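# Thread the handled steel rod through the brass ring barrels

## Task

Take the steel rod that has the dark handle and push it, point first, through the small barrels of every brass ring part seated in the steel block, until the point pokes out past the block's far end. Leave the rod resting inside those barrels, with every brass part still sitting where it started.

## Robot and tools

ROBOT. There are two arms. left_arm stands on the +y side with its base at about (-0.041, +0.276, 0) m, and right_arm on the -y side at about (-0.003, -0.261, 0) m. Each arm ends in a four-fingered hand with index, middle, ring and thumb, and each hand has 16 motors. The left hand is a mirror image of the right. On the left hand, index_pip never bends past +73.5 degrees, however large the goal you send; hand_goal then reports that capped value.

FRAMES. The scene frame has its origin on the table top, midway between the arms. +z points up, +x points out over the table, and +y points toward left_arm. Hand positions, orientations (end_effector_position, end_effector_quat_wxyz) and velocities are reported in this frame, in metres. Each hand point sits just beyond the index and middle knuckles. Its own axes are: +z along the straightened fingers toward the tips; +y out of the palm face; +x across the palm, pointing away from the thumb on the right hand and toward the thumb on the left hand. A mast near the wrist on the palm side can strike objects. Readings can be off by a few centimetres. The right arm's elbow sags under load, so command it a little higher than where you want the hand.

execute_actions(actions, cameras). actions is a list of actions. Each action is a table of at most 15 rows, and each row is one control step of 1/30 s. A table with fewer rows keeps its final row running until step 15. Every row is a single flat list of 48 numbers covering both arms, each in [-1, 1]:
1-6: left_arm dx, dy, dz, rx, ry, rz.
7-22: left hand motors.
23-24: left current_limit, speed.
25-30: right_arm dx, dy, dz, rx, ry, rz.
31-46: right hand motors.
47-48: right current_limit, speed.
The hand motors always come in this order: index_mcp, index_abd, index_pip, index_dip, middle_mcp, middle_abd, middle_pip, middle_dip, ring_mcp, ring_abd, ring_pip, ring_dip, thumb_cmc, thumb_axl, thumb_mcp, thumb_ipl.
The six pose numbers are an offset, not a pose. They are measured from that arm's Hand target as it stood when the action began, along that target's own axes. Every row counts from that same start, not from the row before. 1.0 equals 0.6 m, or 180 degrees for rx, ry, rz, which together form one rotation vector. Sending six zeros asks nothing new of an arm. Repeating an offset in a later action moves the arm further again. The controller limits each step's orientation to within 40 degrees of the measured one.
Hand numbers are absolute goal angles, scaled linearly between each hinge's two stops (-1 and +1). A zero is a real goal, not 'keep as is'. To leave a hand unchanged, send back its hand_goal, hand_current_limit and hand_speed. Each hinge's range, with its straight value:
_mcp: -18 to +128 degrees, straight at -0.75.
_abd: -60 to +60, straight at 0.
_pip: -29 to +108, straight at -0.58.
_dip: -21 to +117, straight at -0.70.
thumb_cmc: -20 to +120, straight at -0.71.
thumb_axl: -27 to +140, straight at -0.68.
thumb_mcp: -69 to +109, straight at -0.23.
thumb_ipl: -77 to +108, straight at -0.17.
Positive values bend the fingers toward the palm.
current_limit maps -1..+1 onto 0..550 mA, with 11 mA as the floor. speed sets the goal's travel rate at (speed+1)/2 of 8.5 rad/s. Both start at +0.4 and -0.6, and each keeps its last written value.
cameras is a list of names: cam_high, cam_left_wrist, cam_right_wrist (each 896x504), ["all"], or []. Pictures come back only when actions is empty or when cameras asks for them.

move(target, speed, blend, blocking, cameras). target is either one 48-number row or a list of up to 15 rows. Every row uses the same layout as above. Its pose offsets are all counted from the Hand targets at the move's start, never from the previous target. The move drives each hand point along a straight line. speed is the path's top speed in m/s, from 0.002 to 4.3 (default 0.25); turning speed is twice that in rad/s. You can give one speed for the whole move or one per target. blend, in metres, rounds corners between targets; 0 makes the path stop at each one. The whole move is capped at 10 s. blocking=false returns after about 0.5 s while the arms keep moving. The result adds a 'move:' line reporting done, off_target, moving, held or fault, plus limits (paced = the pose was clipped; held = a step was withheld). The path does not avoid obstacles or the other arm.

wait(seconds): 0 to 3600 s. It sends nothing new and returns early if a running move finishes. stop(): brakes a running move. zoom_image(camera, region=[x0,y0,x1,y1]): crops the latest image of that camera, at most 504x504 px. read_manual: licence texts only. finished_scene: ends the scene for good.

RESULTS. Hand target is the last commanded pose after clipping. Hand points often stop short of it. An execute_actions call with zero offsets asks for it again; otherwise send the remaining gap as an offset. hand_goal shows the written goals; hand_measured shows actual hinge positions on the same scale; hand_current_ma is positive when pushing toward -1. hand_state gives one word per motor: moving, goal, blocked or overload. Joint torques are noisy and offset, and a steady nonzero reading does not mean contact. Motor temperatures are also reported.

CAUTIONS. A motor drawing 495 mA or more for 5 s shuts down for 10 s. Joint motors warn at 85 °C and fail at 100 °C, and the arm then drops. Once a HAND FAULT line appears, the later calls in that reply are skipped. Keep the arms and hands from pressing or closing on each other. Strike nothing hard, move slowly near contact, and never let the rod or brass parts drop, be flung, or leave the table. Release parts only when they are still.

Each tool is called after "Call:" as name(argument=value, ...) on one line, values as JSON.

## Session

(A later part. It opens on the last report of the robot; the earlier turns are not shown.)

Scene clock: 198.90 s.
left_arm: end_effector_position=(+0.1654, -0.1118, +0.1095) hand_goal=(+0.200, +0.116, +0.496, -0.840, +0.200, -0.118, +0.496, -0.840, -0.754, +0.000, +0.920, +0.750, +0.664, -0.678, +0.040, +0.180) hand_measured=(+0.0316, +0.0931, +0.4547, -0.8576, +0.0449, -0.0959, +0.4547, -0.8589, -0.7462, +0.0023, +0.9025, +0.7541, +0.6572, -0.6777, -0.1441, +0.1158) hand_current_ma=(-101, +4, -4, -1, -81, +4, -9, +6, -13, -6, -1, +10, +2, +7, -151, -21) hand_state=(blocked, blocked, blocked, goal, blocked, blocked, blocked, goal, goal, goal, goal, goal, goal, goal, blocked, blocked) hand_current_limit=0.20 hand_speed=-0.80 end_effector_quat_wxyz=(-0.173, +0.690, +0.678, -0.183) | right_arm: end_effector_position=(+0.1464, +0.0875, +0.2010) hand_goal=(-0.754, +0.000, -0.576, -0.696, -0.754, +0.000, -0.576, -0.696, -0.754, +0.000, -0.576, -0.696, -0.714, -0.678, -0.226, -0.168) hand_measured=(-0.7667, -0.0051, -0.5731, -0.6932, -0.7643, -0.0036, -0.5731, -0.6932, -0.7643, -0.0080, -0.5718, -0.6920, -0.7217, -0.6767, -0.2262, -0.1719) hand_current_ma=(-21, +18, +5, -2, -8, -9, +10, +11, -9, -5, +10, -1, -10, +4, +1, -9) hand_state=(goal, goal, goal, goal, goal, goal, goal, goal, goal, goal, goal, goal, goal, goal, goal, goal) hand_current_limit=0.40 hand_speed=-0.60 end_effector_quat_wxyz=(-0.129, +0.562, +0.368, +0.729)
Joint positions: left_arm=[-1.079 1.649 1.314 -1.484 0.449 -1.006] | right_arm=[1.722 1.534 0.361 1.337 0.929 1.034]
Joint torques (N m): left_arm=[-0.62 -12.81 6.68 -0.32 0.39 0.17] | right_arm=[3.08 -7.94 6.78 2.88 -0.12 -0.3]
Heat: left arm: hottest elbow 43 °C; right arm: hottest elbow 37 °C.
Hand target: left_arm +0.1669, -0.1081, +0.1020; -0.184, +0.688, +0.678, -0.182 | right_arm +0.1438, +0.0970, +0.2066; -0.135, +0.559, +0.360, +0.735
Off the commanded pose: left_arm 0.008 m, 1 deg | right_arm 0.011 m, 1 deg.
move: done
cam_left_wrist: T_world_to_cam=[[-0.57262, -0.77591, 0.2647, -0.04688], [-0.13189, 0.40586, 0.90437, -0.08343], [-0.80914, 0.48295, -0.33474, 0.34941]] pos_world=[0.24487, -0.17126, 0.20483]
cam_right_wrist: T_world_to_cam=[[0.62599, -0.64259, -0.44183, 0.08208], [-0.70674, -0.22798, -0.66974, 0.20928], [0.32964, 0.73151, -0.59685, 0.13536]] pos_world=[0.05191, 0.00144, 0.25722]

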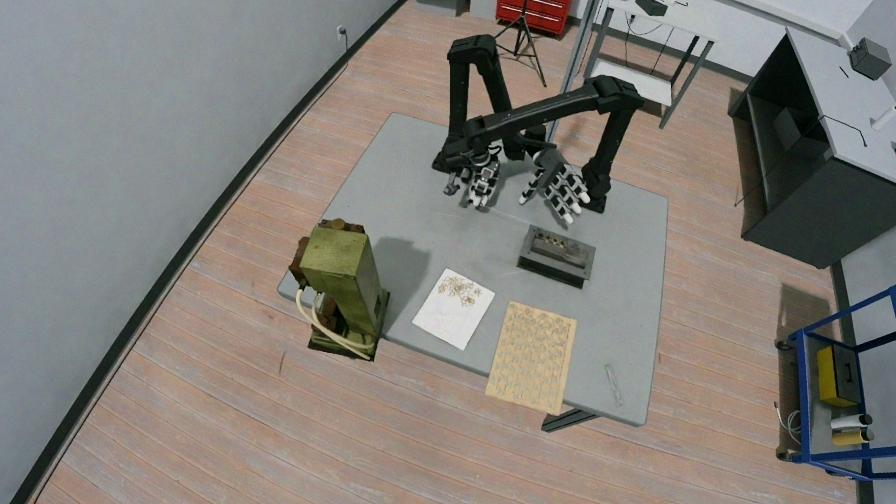

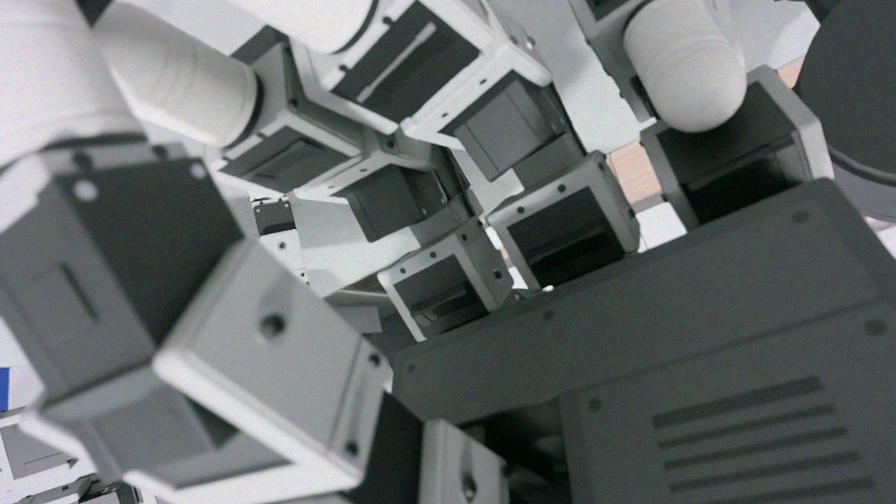

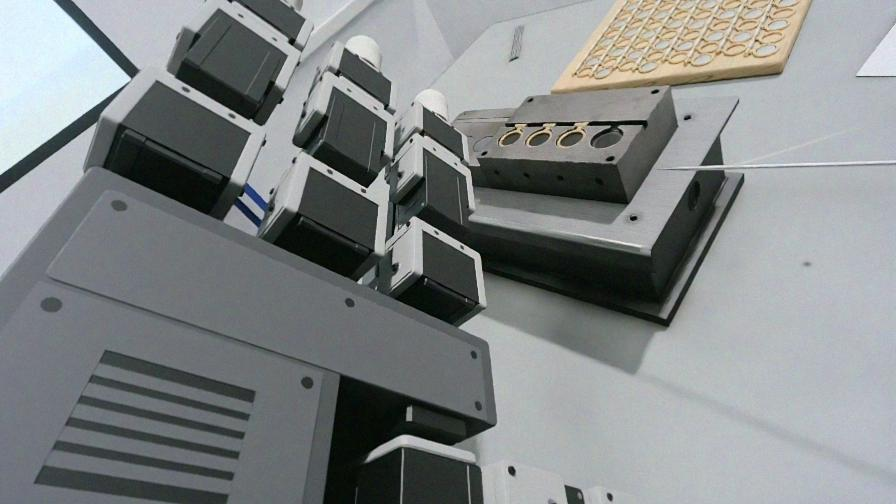

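Call:
move(target=[[0,0,0,0,0,0,0.26,0.117,0.496,-0.84,0.26,-0.117,0.496,-0.84,-0.754,0,0.92,0.75,0.664,-0.678,0.1,0.2,0.3,-0.8,0,0,0,0,0,0,-0.754,0,-0.576,-0.696,-0.754,0,-0.576,-0.696,-0.754,0,-0.576,-0.696,-0.714,-0.678,-0.226,-0.168,0.4,-0.6],[0.0009,0.0534,-0.0308,-0.0033,0.0397,-0.0221,0.26,0.117,0.496,-0.84,0.26,-0.117,0.496,-0.84,-0.754,0,0.92,0.75,0.664,-0.678,0.1,0.2,0.3,-0.8,0,0,0,0,0,0,-0.754,0,-0.576,-0.696,-0.754,0,-0.576,-0.696,-0.754,0,-0.576,-0.696,-0.714,-0.678,-0.226,-0.168,0.4,-0.6]], speed=0.06, cameras=["cam_high","cam_right_wrist"])

Call:
zoom_image(camera="cam_high", region=[450, 170, 610, 290])

Call:
zoom_image(camera="cam_right_wrist", region=[560, 60, 896, 250])

Scene clock: 206.67 s.
left_arm: end_effector_position=(+0.1949, -0.0996, +0.0992) hand_goal=(+0.260, +0.116, +0.496, -0.840, +0.260, -0.118, +0.496, -0.840, -0.754, +0.000, +0.920, +0.750, +0.664, -0.678, +0.100, +0.200) hand_measured=(+0.0304, +0.0946, +0.4508, -0.8614, +0.0533, -0.0974, +0.4508, -0.8601, -0.7462, +0.0037, +0.9025, +0.7541, +0.6547, -0.6788, -0.1441, +0.1168) hand_current_ma=(-159, +5, -8, -3, -133, -1, -8, +7, -13, -10, -5, +6, -1, +5, -238, -35) hand_state=(blocked, blocked, blocked, blocked, blocked, blocked, blocked, blocked, goal, goal, goal, goal, goal, goal, blocked, blocked) hand_current_limit=0.30 hand_speed=-0.80 end_effector_quat_wxyz=(-0.233, +0.672, +0.691, -0.127) | right_arm: end_effector_position=(+0.1464, +0.0875, +0.2010) hand_goal=(-0.754, +0.000, -0.576, -0.696, -0.754, +0.000, -0.576, -0.696, -0.754, +0.000, -0.576, -0.696, -0.714, -0.678, -0.226, -0.168) hand_measured=(-0.7667, -0.0036, -0.5731, -0.6945, -0.7631, -0.0036, -0.5731, -0.6945, -0.7643, -0.0080, -0.5718, -0.6920, -0.7217, -0.6777, -0.2262, -0.1710) hand_current_ma=(-15, -1, +2, -6, -14, +2, +8, +5, +7, -16, +17, -1, -14, +1, -1, -6) hand_state=(goal, goal, goal, goal, goal, goal, goal, goal, goal, goal, goal, goal, goal, goal, goal, goal) hand_current_limit=0.40 hand_speed=-0.60 end_effector_quat_wxyz=(-0.129, +0.562, +0.368, +0.729)
Joint positions: left_arm=[-1.043 1.773 1.423 -1.624 0.365 -0.997] | right_arm=[1.722 1.534 0.361 1.337 0.929 1.034]
Joint torques (N m): left_arm=[-0.62 -14.33 9.22 -0.72 0.05 0.12] | right_arm=[2.96 -7.18 6.74 2.84 -0.13 -0.28]
Heat: left arm: hottest elbow 42 °C; right arm: hottest elbow 37 °C.
Hand target: left_arm +0.2039, -0.1081, +0.1020; -0.228, +0.675, +0.689, -0.129 | right_arm +0.1438, +0.0970, +0.2066; -0.135, +0.559, +0.360, +0.735
Off the commanded pose: left_arm 0.013 m, 1 deg | right_arm 0.011 m, 1 deg.
move: off_target (left_arm)
cam_right_wrist: T_world_to_cam=[[0.62599, -0.64259, -0.44183, 0.08208], [-0.70674, -0.22798, -0.66974, 0.20928], [0.32964, 0.73151, -0.59685, 0.13536]] pos_world=[0.05191, 0.00144, 0.25722]

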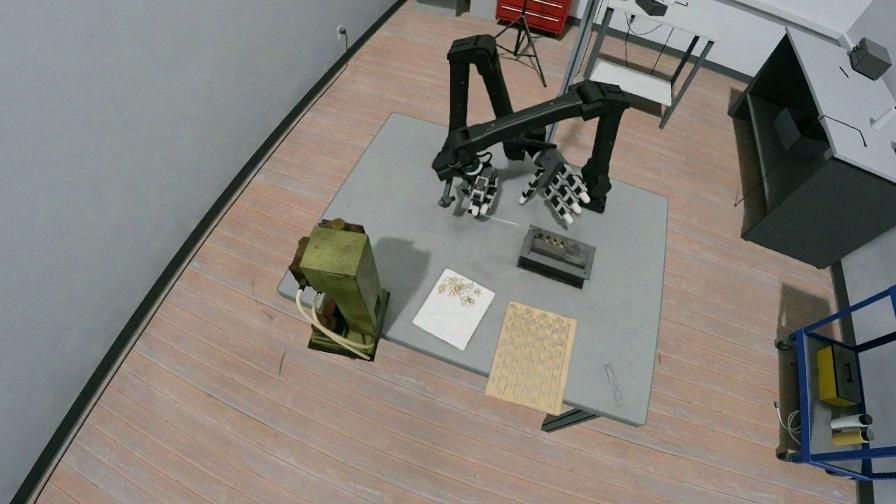

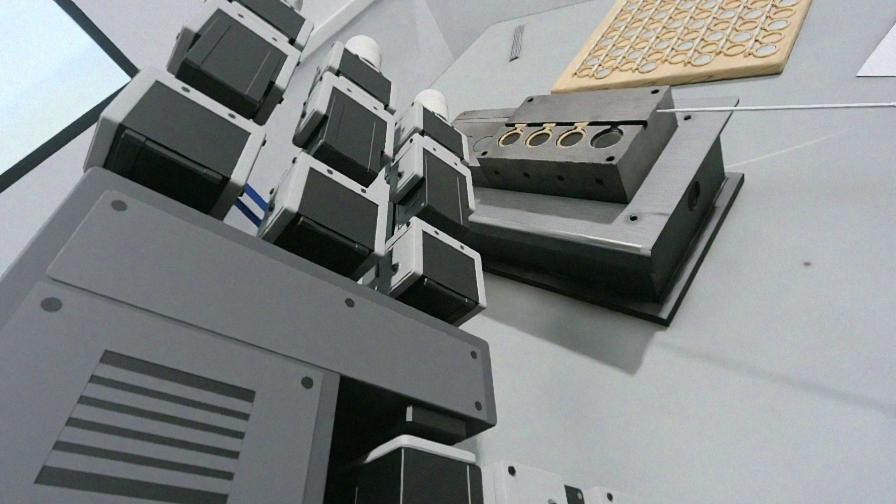

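Scaled by 3.150 from the camera's image (finer frame: 1280x720).

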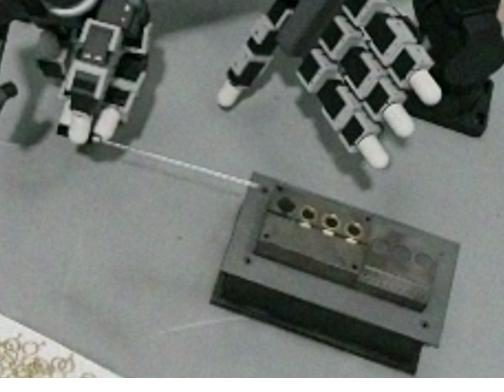

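Scaled by 1.500 from the camera's image (finer frame: 1280x720).

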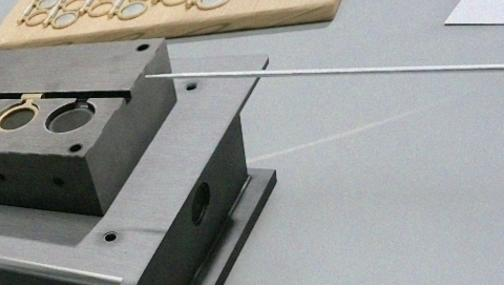

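Call:
move(target=[0.0038,0.007,-0.0033,-0.0021,0.0073,0.0129,0.26,0.117,0.496,-0.84,0.26,-0.117,0.496,-0.84,-0.754,0,0.92,0.75,0.664,-0.678,0.1,0.2,0.3,-0.8,0,0,0,0,0,0,-0.754,0,-0.576,-0.696,-0.754,0,-0.576,-0.696,-0.754,0,-0.576,-0.696,-0.714,-0.678,-0.226,-0.168,0.4,-0.6], speed=0.06, cameras=["cam_high","cam_right_wrist"])

Call:
zoom_image(camera="cam_high", region=[470, 190, 590, 280])

Call:
zoom_image(camera="cam_right_wrist", region=[520, 60, 760, 200])

Scene clock: 209.87 s.
left_arm: end_effector_position=(+0.1991, -0.0968, +0.0995) hand_goal=(+0.260, +0.116, +0.496, -0.840, +0.260, -0.118, +0.496, -0.840, -0.754, +0.000, +0.920, +0.750, +0.664, -0.678, +0.100, +0.200) hand_measured=(+0.0304, +0.0946, +0.4508, -0.8614, +0.0545, -0.0974, +0.4521, -0.8601, -0.7462, +0.0037, +0.9025, +0.7541, +0.6547, -0.6788, -0.1450, +0.1168) hand_current_ma=(-157, +4, -7, -10, -131, +3, -9, +13, -9, -6, -5, +7, -3, +6, -241, -38) hand_state=(blocked, blocked, blocked, blocked, blocked, blocked, blocked, blocked, goal, goal, goal, goal, goal, goal, blocked, blocked) hand_current_limit=0.30 hand_speed=-0.80 end_effector_quat_wxyz=(-0.236, +0.688, +0.675, -0.121) | right_arm: end_effector_position=(+0.1464, +0.0875, +0.2010) hand_goal=(-0.754, +0.000, -0.576, -0.696, -0.754, +0.000, -0.576, -0.696, -0.754, +0.000, -0.576, -0.696, -0.714, -0.678, -0.226, -0.168) hand_measured=(-0.7679, -0.0021, -0.5731, -0.6945, -0.7643, -0.0021, -0.5731, -0.6932, -0.7631, -0.0080, -0.5731, -0.6920, -0.7217, -0.6777, -0.2262, -0.1710) hand_current_ma=(-29, +2, -4, -8, -15, -12, -3, +1, -9, -9, +13, +6, -21, +0, -5, -4) hand_state=(goal, goal, goal, goal, goal, goal, goal, goal, goal, goal, goal, goal, goal, goal, goal, goal) hand_current_limit=0.40 hand_speed=-0.60 end_effector_quat_wxyz=(-0.129, +0.562, +0.368, +0.729)
Joint positions: left_arm=[-1.038 1.774 1.423 -1.641 0.344 -0.946] | right_arm=[1.722 1.534 0.361 1.337 0.929 1.034]
Joint torques (N m): left_arm=[-0.56 -13.8 9.52 -0.77 0.04 0.13] | right_arm=[2.96 -7.3 6.79 2.99 -0.13 -0.23]
Heat: left arm: hottest elbow 43 °C; right arm: hottest elbow 37 °C.
Hand target: left_arm +0.2086, -0.1059, +0.1020; -0.231, +0.691, +0.673, -0.123 | right_arm +0.1438, +0.0970, +0.2066; -0.135, +0.559, +0.360, +0.735
Off the commanded pose: left_arm 0.013 m, 1 deg | right_arm 0.011 m, 1 deg.
move: off_target (left_arm)
cam_right_wrist: T_world_to_cam=[[0.62599, -0.64259, -0.44183, 0.08208], [-0.70674, -0.22798, -0.66974, 0.20928], [0.32964, 0.73151, -0.59685, 0.13536]] pos_world=[0.05191, 0.00144, 0.25722]

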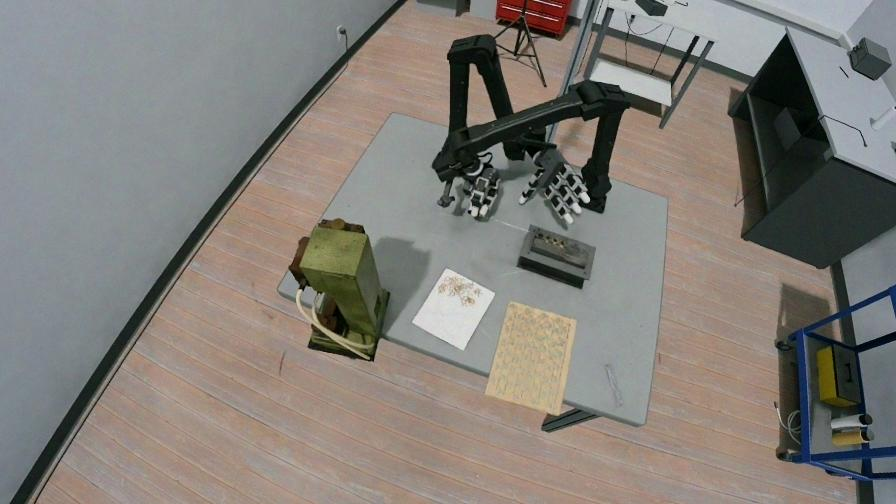

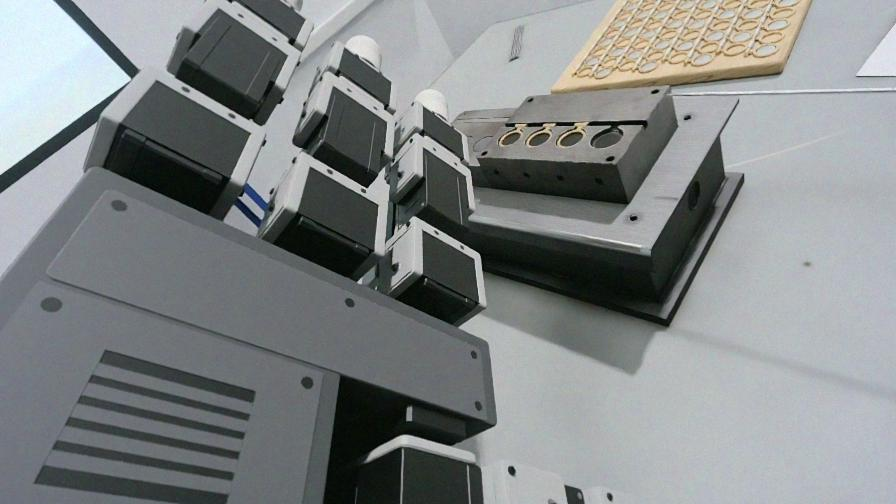

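Scaled by 4.200 from the camera's image (finer frame: 1280x720).

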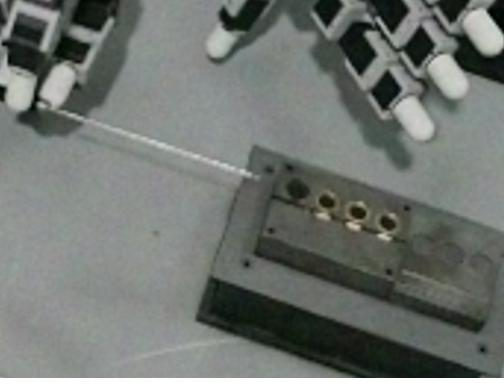

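Scaled by 2.100 from the camera's image (finer frame: 1280x720).

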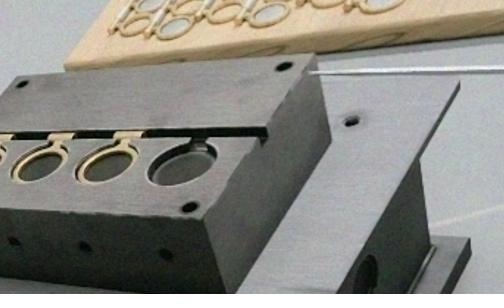

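Call:
zoom_image(camera="cam_right_wrist", region=[480, 90, 580, 150])

Call:
zoom_image(camera="cam_right_wrist", region=[570, 80, 680, 150])

Call:
zoom_image(camera="cam_right_wrist", region=[660, 60, 896, 140])

Scaled by 5.040 from the camera's image (finer frame: 1280x720).

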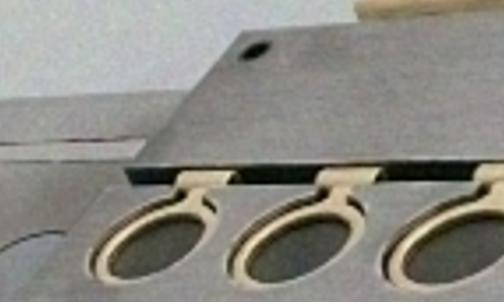

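Scaled by 4.582 from the camera's image (finer frame: 1280x720).

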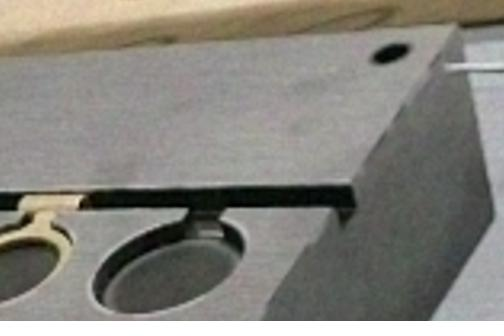

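Scaled by 2.136 from the camera's image (finer frame: 1280x720).

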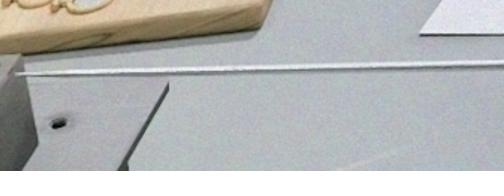

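Call:
move(target=[-0.0036,0.0054,-0.0036,0.0015,-0.0117,-0.0037,0.26,0.117,0.496,-0.84,0.26,-0.117,0.496,-0.84,-0.754,0,0.92,0.75,0.664,-0.678,0.1,0.2,0.3,-0.8,0,0,0,0,0,0,-0.754,0,-0.576,-0.696,-0.754,0,-0.576,-0.696,-0.754,0,-0.576,-0.696,-0.714,-0.678,-0.226,-0.168,0.4,-0.6], speed=0.06, cameras=["cam_high","cam_right_wrist"])

Call:
zoom_image(camera="cam_high", region=[475, 205, 575, 265])

Call:
zoom_image(camera="cam_right_wrist", region=[640, 70, 896, 150])

Scene clock: 214.43 s.
left_arm: end_effector_position=(+0.2015, -0.0958, +0.0990) hand_goal=(+0.260, +0.116, +0.496, -0.840, +0.260, -0.118, +0.496, -0.840, -0.754, +0.000, +0.920, +0.750, +0.664, -0.678, +0.100, +0.200) hand_measured=(+0.0304, +0.0946, +0.4495, -0.8614, +0.0533, -0.0959, +0.4521, -0.8601, -0.7450, +0.0023, +0.9025, +0.7554, +0.6547, -0.6788, -0.1441, +0.1158) hand_current_ma=(-155, +2, -7, -4, -134, +3, -9, +10, -11, -6, -2, +6, -3, +10, -240, -40) hand_state=(blocked, blocked, blocked, blocked, blocked, blocked, blocked, blocked, goal, goal, goal, goal, goal, goal, blocked, blocked) hand_current_limit=0.30 hand_speed=-0.80 end_effector_quat_wxyz=(-0.235, +0.682, +0.680, -0.131) | right_arm: end_effector_position=(+0.1464, +0.0875, +0.2010) hand_goal=(-0.754, +0.000, -0.576, -0.696, -0.754, +0.000, -0.576, -0.696, -0.754, +0.000, -0.576, -0.696, -0.714, -0.678, -0.226, -0.168) hand_measured=(-0.7667, -0.0036, -0.5731, -0.6932, -0.7643, -0.0036, -0.5731, -0.6932, -0.7631, -0.0080, -0.5731, -0.6920, -0.7217, -0.6767, -0.2262, -0.1710) hand_current_ma=(-31, +3, +19, -4, -4, -5, +3, +8, -14, -2, +14, +5, -13, -2, +1, -4) hand_state=(goal, goal, goal, goal, goal, goal, goal, goal, goal, goal, goal, goal, goal, goal, goal, goal) hand_current_limit=0.40 hand_speed=-0.60 end_effector_quat_wxyz=(-0.129, +0.562, +0.368, +0.729)
Joint positions: left_arm=[-1.025 1.774 1.423 -1.639 0.36 -0.946] | right_arm=[1.722 1.534 0.361 1.337 0.929 1.034]
Joint torques (N m): left_arm=[-0.62 -14.33 9.32 -0.21 0.17 0.04] | right_arm=[2.37 -7.88 6.58 2.89 -0.14 -0.29]
Heat: left arm: hottest elbow 43 °C; right arm: hottest elbow 37 °C.
Hand target: left_arm +0.2123, -0.1083, +0.1020; -0.221, +0.684, +0.681, -0.136 | right_arm +0.1438, +0.0970, +0.2066; -0.135, +0.559, +0.360, +0.735
Off the commanded pose: left_arm 0.017 m, 2 deg | right_arm 0.011 m, 1 deg.
move: off_target (left_arm)
cam_right_wrist: T_world_to_cam=[[0.62599, -0.64259, -0.44183, 0.08208], [-0.70674, -0.22798, -0.66974, 0.20928], [0.32964, 0.73151, -0.59685, 0.13536]] pos_world=[0.05191, 0.00144, 0.25722]

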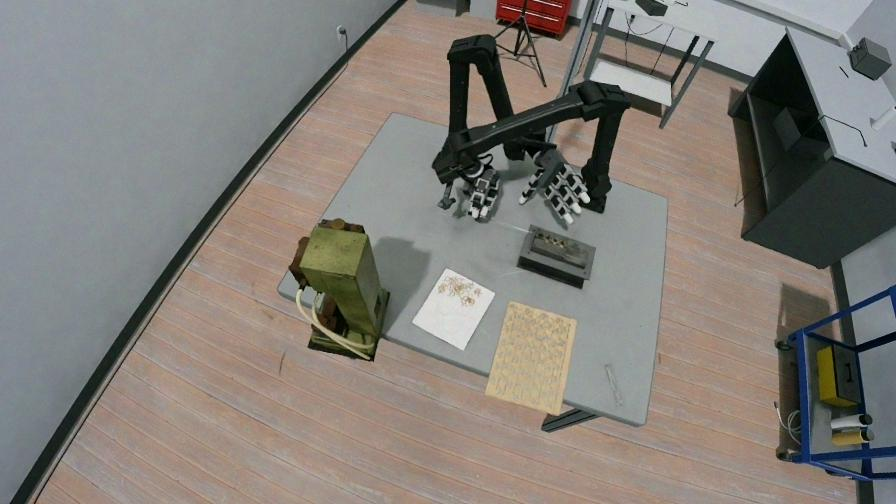

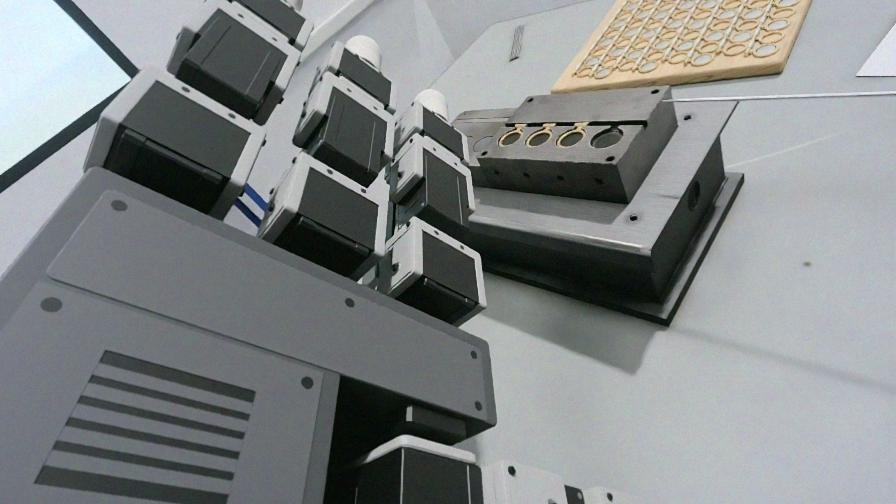

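Scaled by 5.040 from the camera's image (finer frame: 1280x720).

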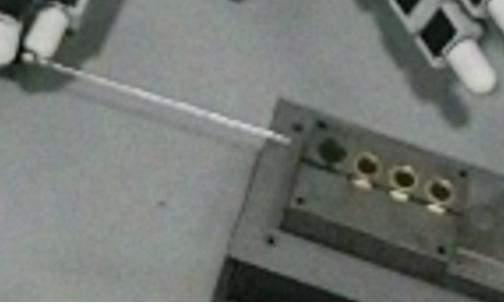

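Scaled by 1.969 from the camera's image (finer frame: 1280x720).

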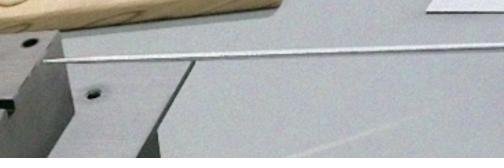

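Call:
move(target=[0.0487,0.0097,0.0105,0.0002,-0.0033,0.0019,0.26,0.117,0.496,-0.84,0.26,-0.117,0.496,-0.84,-0.754,0,0.92,0.75,0.664,-0.678,0.1,0.2,0.3,-0.8,0,0,0,0,0,0,-0.754,0,-0.576,-0.696,-0.754,0,-0.576,-0.696,-0.754,0,-0.576,-0.696,-0.714,-0.678,-0.226,-0.168,0.4,-0.6], speed=0.05, cameras=["cam_high","cam_right_wrist"])

Call:
zoom_image(camera="cam_high", region=[475, 205, 575, 265])

Call:
zoom_image(camera="cam_right_wrist", region=[560, 70, 760, 150])

Call:
zoom_image(camera="cam_right_wrist", region=[700, 60, 896, 150])

Scene clock: 219.70 s.
left_arm: end_effector_position=(+0.2125, -0.0789, +0.0959) hand_goal=(+0.260, +0.116, +0.496, -0.840, +0.260, -0.118, +0.496, -0.840, -0.754, +0.000, +0.920, +0.750, +0.664, -0.678, +0.100, +0.200) hand_measured=(+0.0316, +0.0946, +0.4508, -0.8627, +0.0533, -0.0959, +0.4508, -0.8601, -0.7462, +0.0037, +0.9038, +0.7554, +0.6547, -0.6788, -0.1431, +0.1168) hand_current_ma=(-156, +8, -11, -5, -138, +1, -11, +8, -15, -3, -3, +6, +0, +6, -237, -39) hand_state=(blocked, blocked, blocked, blocked, blocked, blocked, blocked, blocked, goal, goal, goal, goal, goal, goal, blocked, blocked) hand_current_limit=0.30 hand_speed=-0.80 end_effector_quat_wxyz=(-0.224, +0.682, +0.682, -0.139) | right_arm: end_effector_position=(+0.1464, +0.0875, +0.2010) hand_goal=(-0.754, +0.000, -0.576, -0.696, -0.754, +0.000, -0.576, -0.696, -0.754, +0.000, -0.576, -0.696, -0.714, -0.678, -0.226, -0.168) hand_measured=(-0.7667, -0.0036, -0.5731, -0.6932, -0.7631, -0.0021, -0.5731, -0.6945, -0.7631, -0.0095, -0.5718, -0.6920, -0.7217, -0.6777, -0.2262, -0.1710) hand_current_ma=(-17, -1, +13, -6, -8, -10, +17, -8, -5, -8, +13, -1, -7, +2, +0, +7) hand_state=(goal, goal, goal, goal, goal, goal, goal, goal, goal, goal, goal, goal, goal, goal, goal, goal) hand_current_limit=0.40 hand_speed=-0.60 end_effector_quat_wxyz=(-0.129, +0.562, +0.368, +0.729)
Joint positions: left_arm=[-0.983 1.742 1.375 -1.61 0.356 -0.912] | right_arm=[1.722 1.534 0.361 1.337 0.929 1.034]
Joint torques (N m): left_arm=[-0.09 -15.91 6.32 -0.13 0.07 0.17] | right_arm=[2.61 -7.06 6.78 2.74 -0.11 -0.2]
Heat: left arm: hottest elbow 44 °C; right arm: hottest elbow 37 °C.
Hand target: left_arm +0.2154, -0.0783, +0.0970; -0.217, +0.685, +0.680, -0.141 | right_arm +0.1438, +0.0970, +0.2066; -0.135, +0.559, +0.360, +0.735
Off the commanded pose: left_arm 0.003 m, 1 deg | right_arm 0.011 m, 1 deg.
move: done
cam_right_wrist: T_world_to_cam=[[0.62599, -0.64259, -0.44183, 0.08208], [-0.70674, -0.22798, -0.66974, 0.20928], [0.32964, 0.73151, -0.59685, 0.13536]] pos_world=[0.05191, 0.00144, 0.25722]

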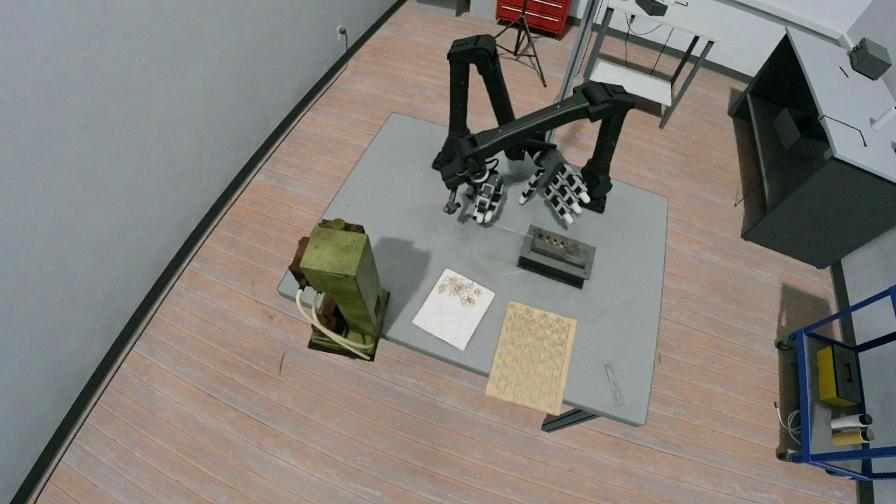

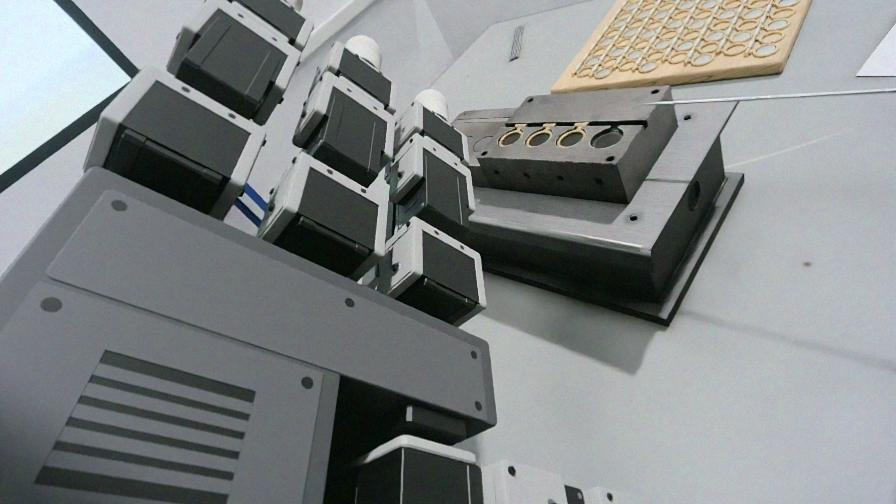

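Scaled by 5.040 from the camera's image (finer frame: 1280x720).

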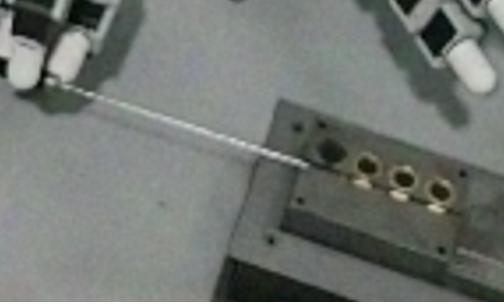

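Scaled by 2.520 from the camera's image (finer frame: 1280x720).

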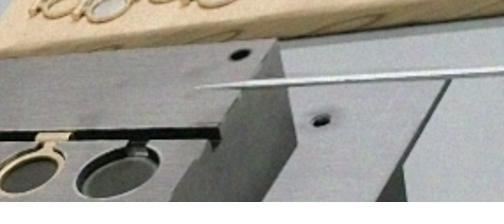

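Scaled by 2.571 from the camera's image (finer frame: 1280x720).

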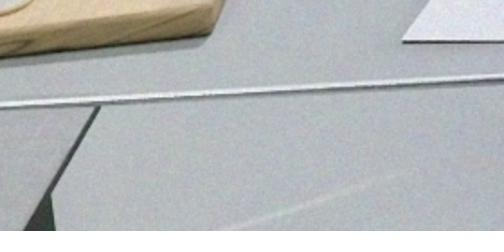

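Call:
move(target=[0.0025,-0.011,0.0187,-0.001,0.007,0.0047,0.26,0.117,0.496,-0.84,0.26,-0.117,0.496,-0.84,-0.754,0,0.92,0.75,0.664,-0.678,0.1,0.2,0.3,-0.8,0,0,0,0,0,0,-0.754,0,-0.576,-0.696,-0.754,0,-0.576,-0.696,-0.754,0,-0.576,-0.696,-0.714,-0.678,-0.226,-0.168,0.4,-0.6], speed=0.05, cameras=["cam_high","cam_right_wrist"])

Call:
zoom_image(camera="cam_high", region=[475, 205, 575, 265])

Call:
zoom_image(camera="cam_right_wrist", region=[580, 80, 700, 150])

Call:
zoom_image(camera="cam_right_wrist", region=[700, 60, 896, 150])

Scene clock: 224.80 s.
left_arm: end_effector_position=(+0.2055, -0.0730, +0.0885) hand_goal=(+0.260, +0.116, +0.496, -0.840, +0.260, -0.118, +0.496, -0.840, -0.754, +0.000, +0.920, +0.750, +0.664, -0.678, +0.100, +0.200) hand_measured=(+0.0316, +0.0946, +0.4495, -0.8614, +0.0533, -0.0959, +0.4521, -0.8601, -0.7462, +0.0037, +0.9025, +0.7541, +0.6547, -0.6777, -0.1441, +0.1168) hand_current_ma=(-158, +7, -5, -9, -131, +1, -9, +7, -8, -5, -1, +8, -7, +8, -240, -37) hand_state=(blocked, blocked, blocked, blocked, blocked, blocked, blocked, blocked, goal, goal, goal, goal, goal, goal, blocked, blocked) hand_current_limit=0.30 hand_speed=-0.80 end_effector_quat_wxyz=(-0.230, +0.685, +0.679, -0.133) | right_arm: end_effector_position=(+0.1464, +0.0875, +0.2010) hand_goal=(-0.754, +0.000, -0.576, -0.696, -0.754, +0.000, -0.576, -0.696, -0.754, +0.000, -0.576, -0.696, -0.714, -0.678, -0.226, -0.168) hand_measured=(-0.7667, -0.0036, -0.5718, -0.6932, -0.7631, -0.0036, -0.5731, -0.6945, -0.7643, -0.0095, -0.5718, -0.6920, -0.7217, -0.6767, -0.2262, -0.1710) hand_current_ma=(-20, +5, +6, +1, -2, -8, +0, +7, -3, -8, +9, -3, -12, +13, -8, +2) hand_state=(goal, goal, goal, goal, goal, goal, goal, goal, goal, goal, goal, goal, goal, goal, goal, goal) hand_current_limit=0.40 hand_speed=-0.60 end_effector_quat_wxyz=(-0.129, +0.562, +0.368, +0.729)
Joint positions: left_arm=[-0.992 1.736 1.343 -1.596 0.348 -0.911] | right_arm=[1.722 1.534 0.361 1.337 0.929 1.034]
Joint torques (N m): left_arm=[-1.49 -15.56 6.31 -0.16 0.03 0.12] | right_arm=[2.14 -6.53 6.71 3.02 -0.12 -0.26]
Heat: left arm: hottest elbow 43 °C; right arm: hottest elbow 37 °C.
Hand target: left_arm +0.2041, -0.0759, +0.0907; -0.223, +0.693, +0.673, -0.134 | right_arm +0.1438, +0.0970, +0.2066; -0.135, +0.559, +0.360, +0.735
Off the commanded pose: left_arm 0.004 m, 1 deg | right_arm 0.011 m, 1 deg.
move: done
cam_right_wrist: T_world_to_cam=[[0.62599, -0.64259, -0.44183, 0.08208], [-0.70674, -0.22798, -0.66974, 0.20928], [0.32964, 0.73151, -0.59685, 0.13536]] pos_world=[0.05191, 0.00144, 0.25722]

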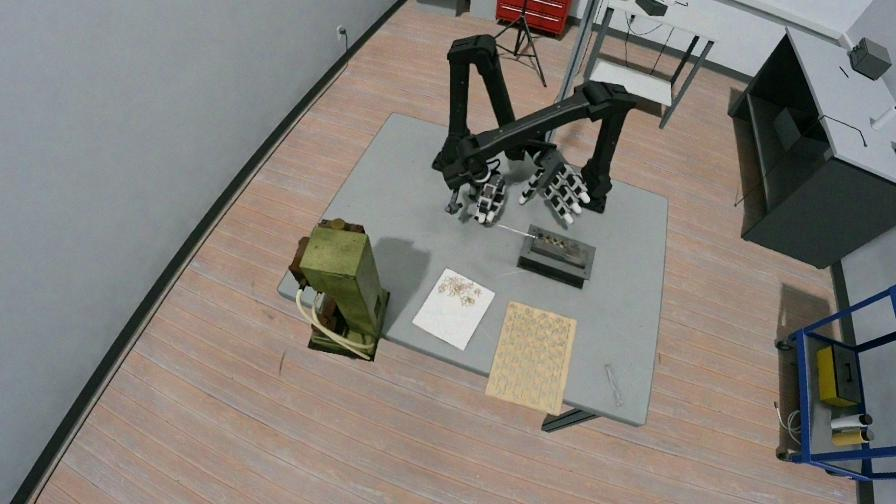

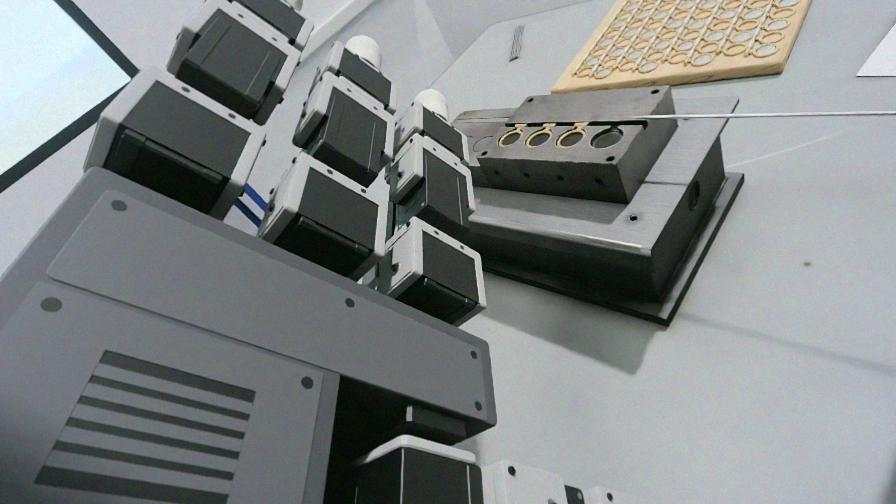

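Scaled by 5.040 from the camera's image (finer frame: 1280x720).

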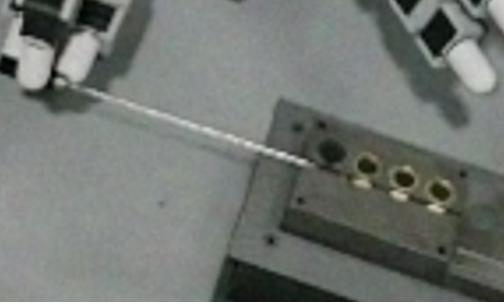

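Scaled by 4.200 from the camera's image (finer frame: 1280x720).

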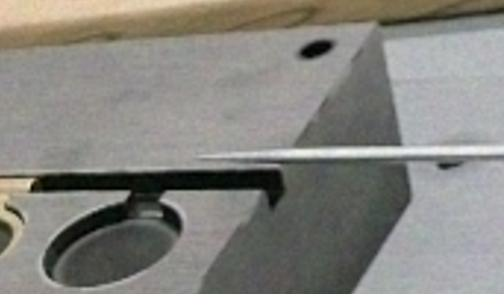

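Scaled by 2.571 from the camera's image (finer frame: 1280x720).

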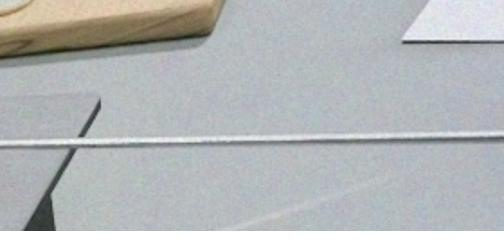

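Call:
move(target=[-0.0012,0.0028,0.009,0,0,0,0.26,0.117,0.496,-0.84,0.26,-0.117,0.496,-0.84,-0.754,0,0.92,0.75,0.664,-0.678,0.1,0.2,0.3,-0.8,0,0,0,0,0,0,-0.754,0,-0.576,-0.696,-0.754,0,-0.576,-0.696,-0.754,0,-0.576,-0.696,-0.714,-0.678,-0.226,-0.168,0.4,-0.6], speed=0.03, cameras=["cam_high","cam_right_wrist"])

Call:
zoom_image(camera="cam_high", region=[475, 205, 575, 265])

Call:
zoom_image(camera="cam_right_wrist", region=[580, 80, 700, 150])

Call:
zoom_image(camera="cam_right_wrist", region=[700, 60, 896, 150])

Scene clock: 226.47 s.
left_arm: end_effector_position=(+0.2055, -0.0730, +0.0849) hand_goal=(+0.260, +0.116, +0.496, -0.840, +0.260, -0.118, +0.496, -0.840, -0.754, +0.000, +0.920, +0.750, +0.664, -0.678, +0.100, +0.200) hand_measured=(+0.0316, +0.0946, +0.4495, -0.8614, +0.0521, -0.0974, +0.4483, -0.8627, -0.7462, +0.0023, +0.9025, +0.7541, +0.6559, -0.6777, -0.1441, +0.1158) hand_current_ma=(-153, +4, -7, +0, -129, +7, -9, +2, -10, -4, -1, +6, +2, +9, -239, -38) hand_state=(blocked, blocked, blocked, blocked, blocked, blocked, blocked, blocked, goal, goal, goal, goal, goal, goal, blocked, blocked) hand_current_limit=0.30 hand_speed=-0.80 end_effector_quat_wxyz=(-0.227, +0.685, +0.679, -0.134) | right_arm: end_effector_position=(+0.1464, +0.0875, +0.2010) hand_goal=(-0.754, +0.000, -0.576, -0.696, -0.754, +0.000, -0.576, -0.696, -0.754, +0.000, -0.576, -0.696, -0.714, -0.678, -0.226, -0.168) hand_measured=(-0.7667, -0.0036, -0.5731, -0.6932, -0.7643, -0.0036, -0.5731, -0.6932, -0.7631, -0.0095, -0.5718, -0.6920, -0.7217, -0.6767, -0.2262, -0.1710) hand_current_ma=(-26, +2, +5, -7, -11, -8, +14, -1, +0, +9, +16, +1, -14, +2, +4, -10) hand_state=(goal, goal, goal, goal, goal, goal, goal, goal, goal, goal, goal, goal, goal, goal, goal, goal) hand_current_limit=0.40 hand_speed=-0.60 end_effector_quat_wxyz=(-0.129, +0.562, +0.368, +0.729)
Joint positions: left_arm=[-0.992 1.735 1.333 -1.581 0.348 -0.911] | right_arm=[1.722 1.534 0.361 1.337 0.929 1.034]
Joint torques (N m): left_arm=[-2.2 -15.33 6.19 -0.23 0.1 0.12] | right_arm=[2.9 -8.12 6.71 2.97 -0.1 -0.21]
Heat: left arm: hottest elbow 42 °C; right arm: hottest elbow 37 °C.
Hand target: left_arm +0.2030, -0.0758, +0.0851; -0.223, +0.692, +0.673, -0.134 | right_arm +0.1438, +0.0970, +0.2066; -0.135, +0.559, +0.360, +0.735
Off the commanded pose: left_arm 0.004 m, 1 deg | right_arm 0.011 m, 1 deg.
move: done
cam_right_wrist: T_world_to_cam=[[0.62599, -0.64259, -0.44183, 0.08208], [-0.70674, -0.22798, -0.66974, 0.20928], [0.32964, 0.73151, -0.59685, 0.13536]] pos_world=[0.05191, 0.00144, 0.25722]

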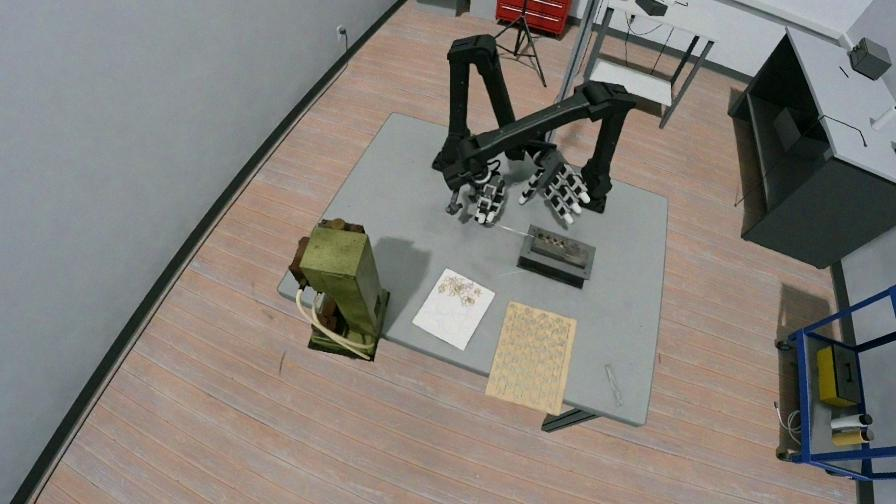

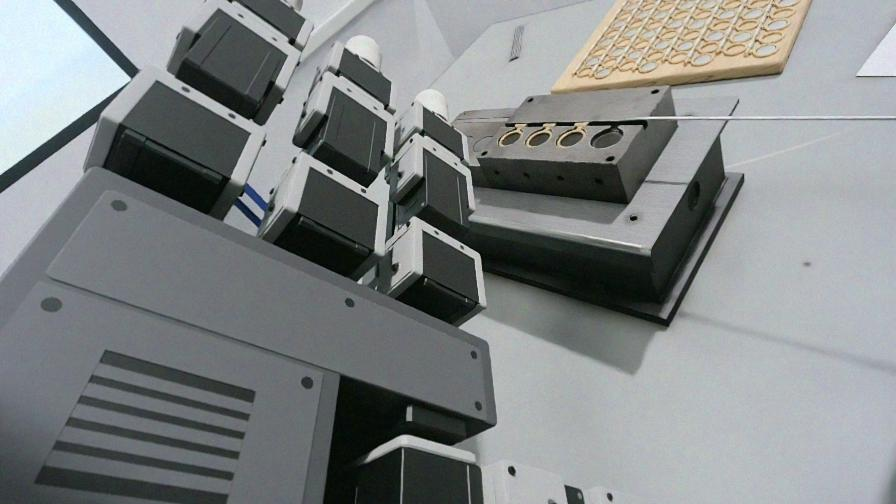

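Scaled by 5.040 from the camera's image (finer frame: 1280x720).

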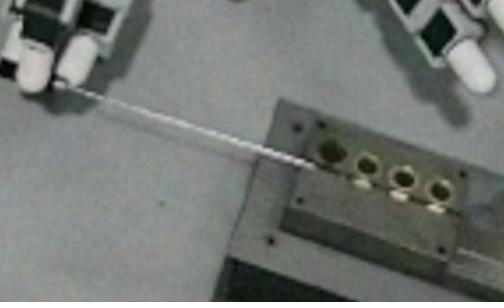

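Scaled by 4.200 from the camera's image (finer frame: 1280x720).

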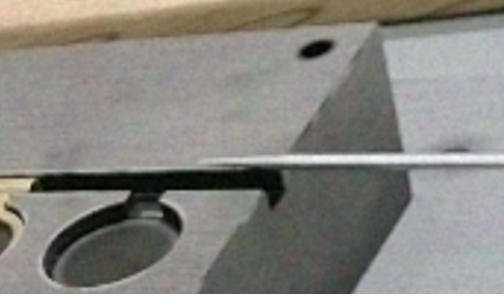

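Scaled by 2.571 from the camera's image (finer frame: 1280x720).

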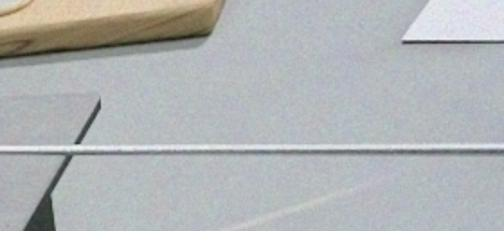

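Call:
zoom_image(camera="cam_high", region=[522, 222, 572, 257])

Call:
zoom_image(camera="cam_right_wrist", region=[600, 100, 660, 140])

Scaled by 10.080 from the camera's image (finer frame: 1280x720).

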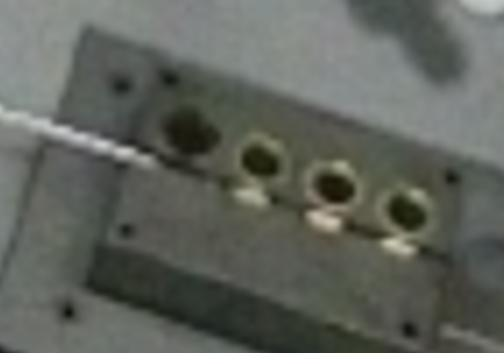

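Scaled by 8.400 from the camera's image (finer frame: 1280x720).

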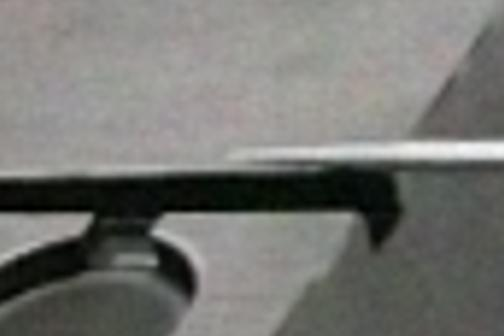

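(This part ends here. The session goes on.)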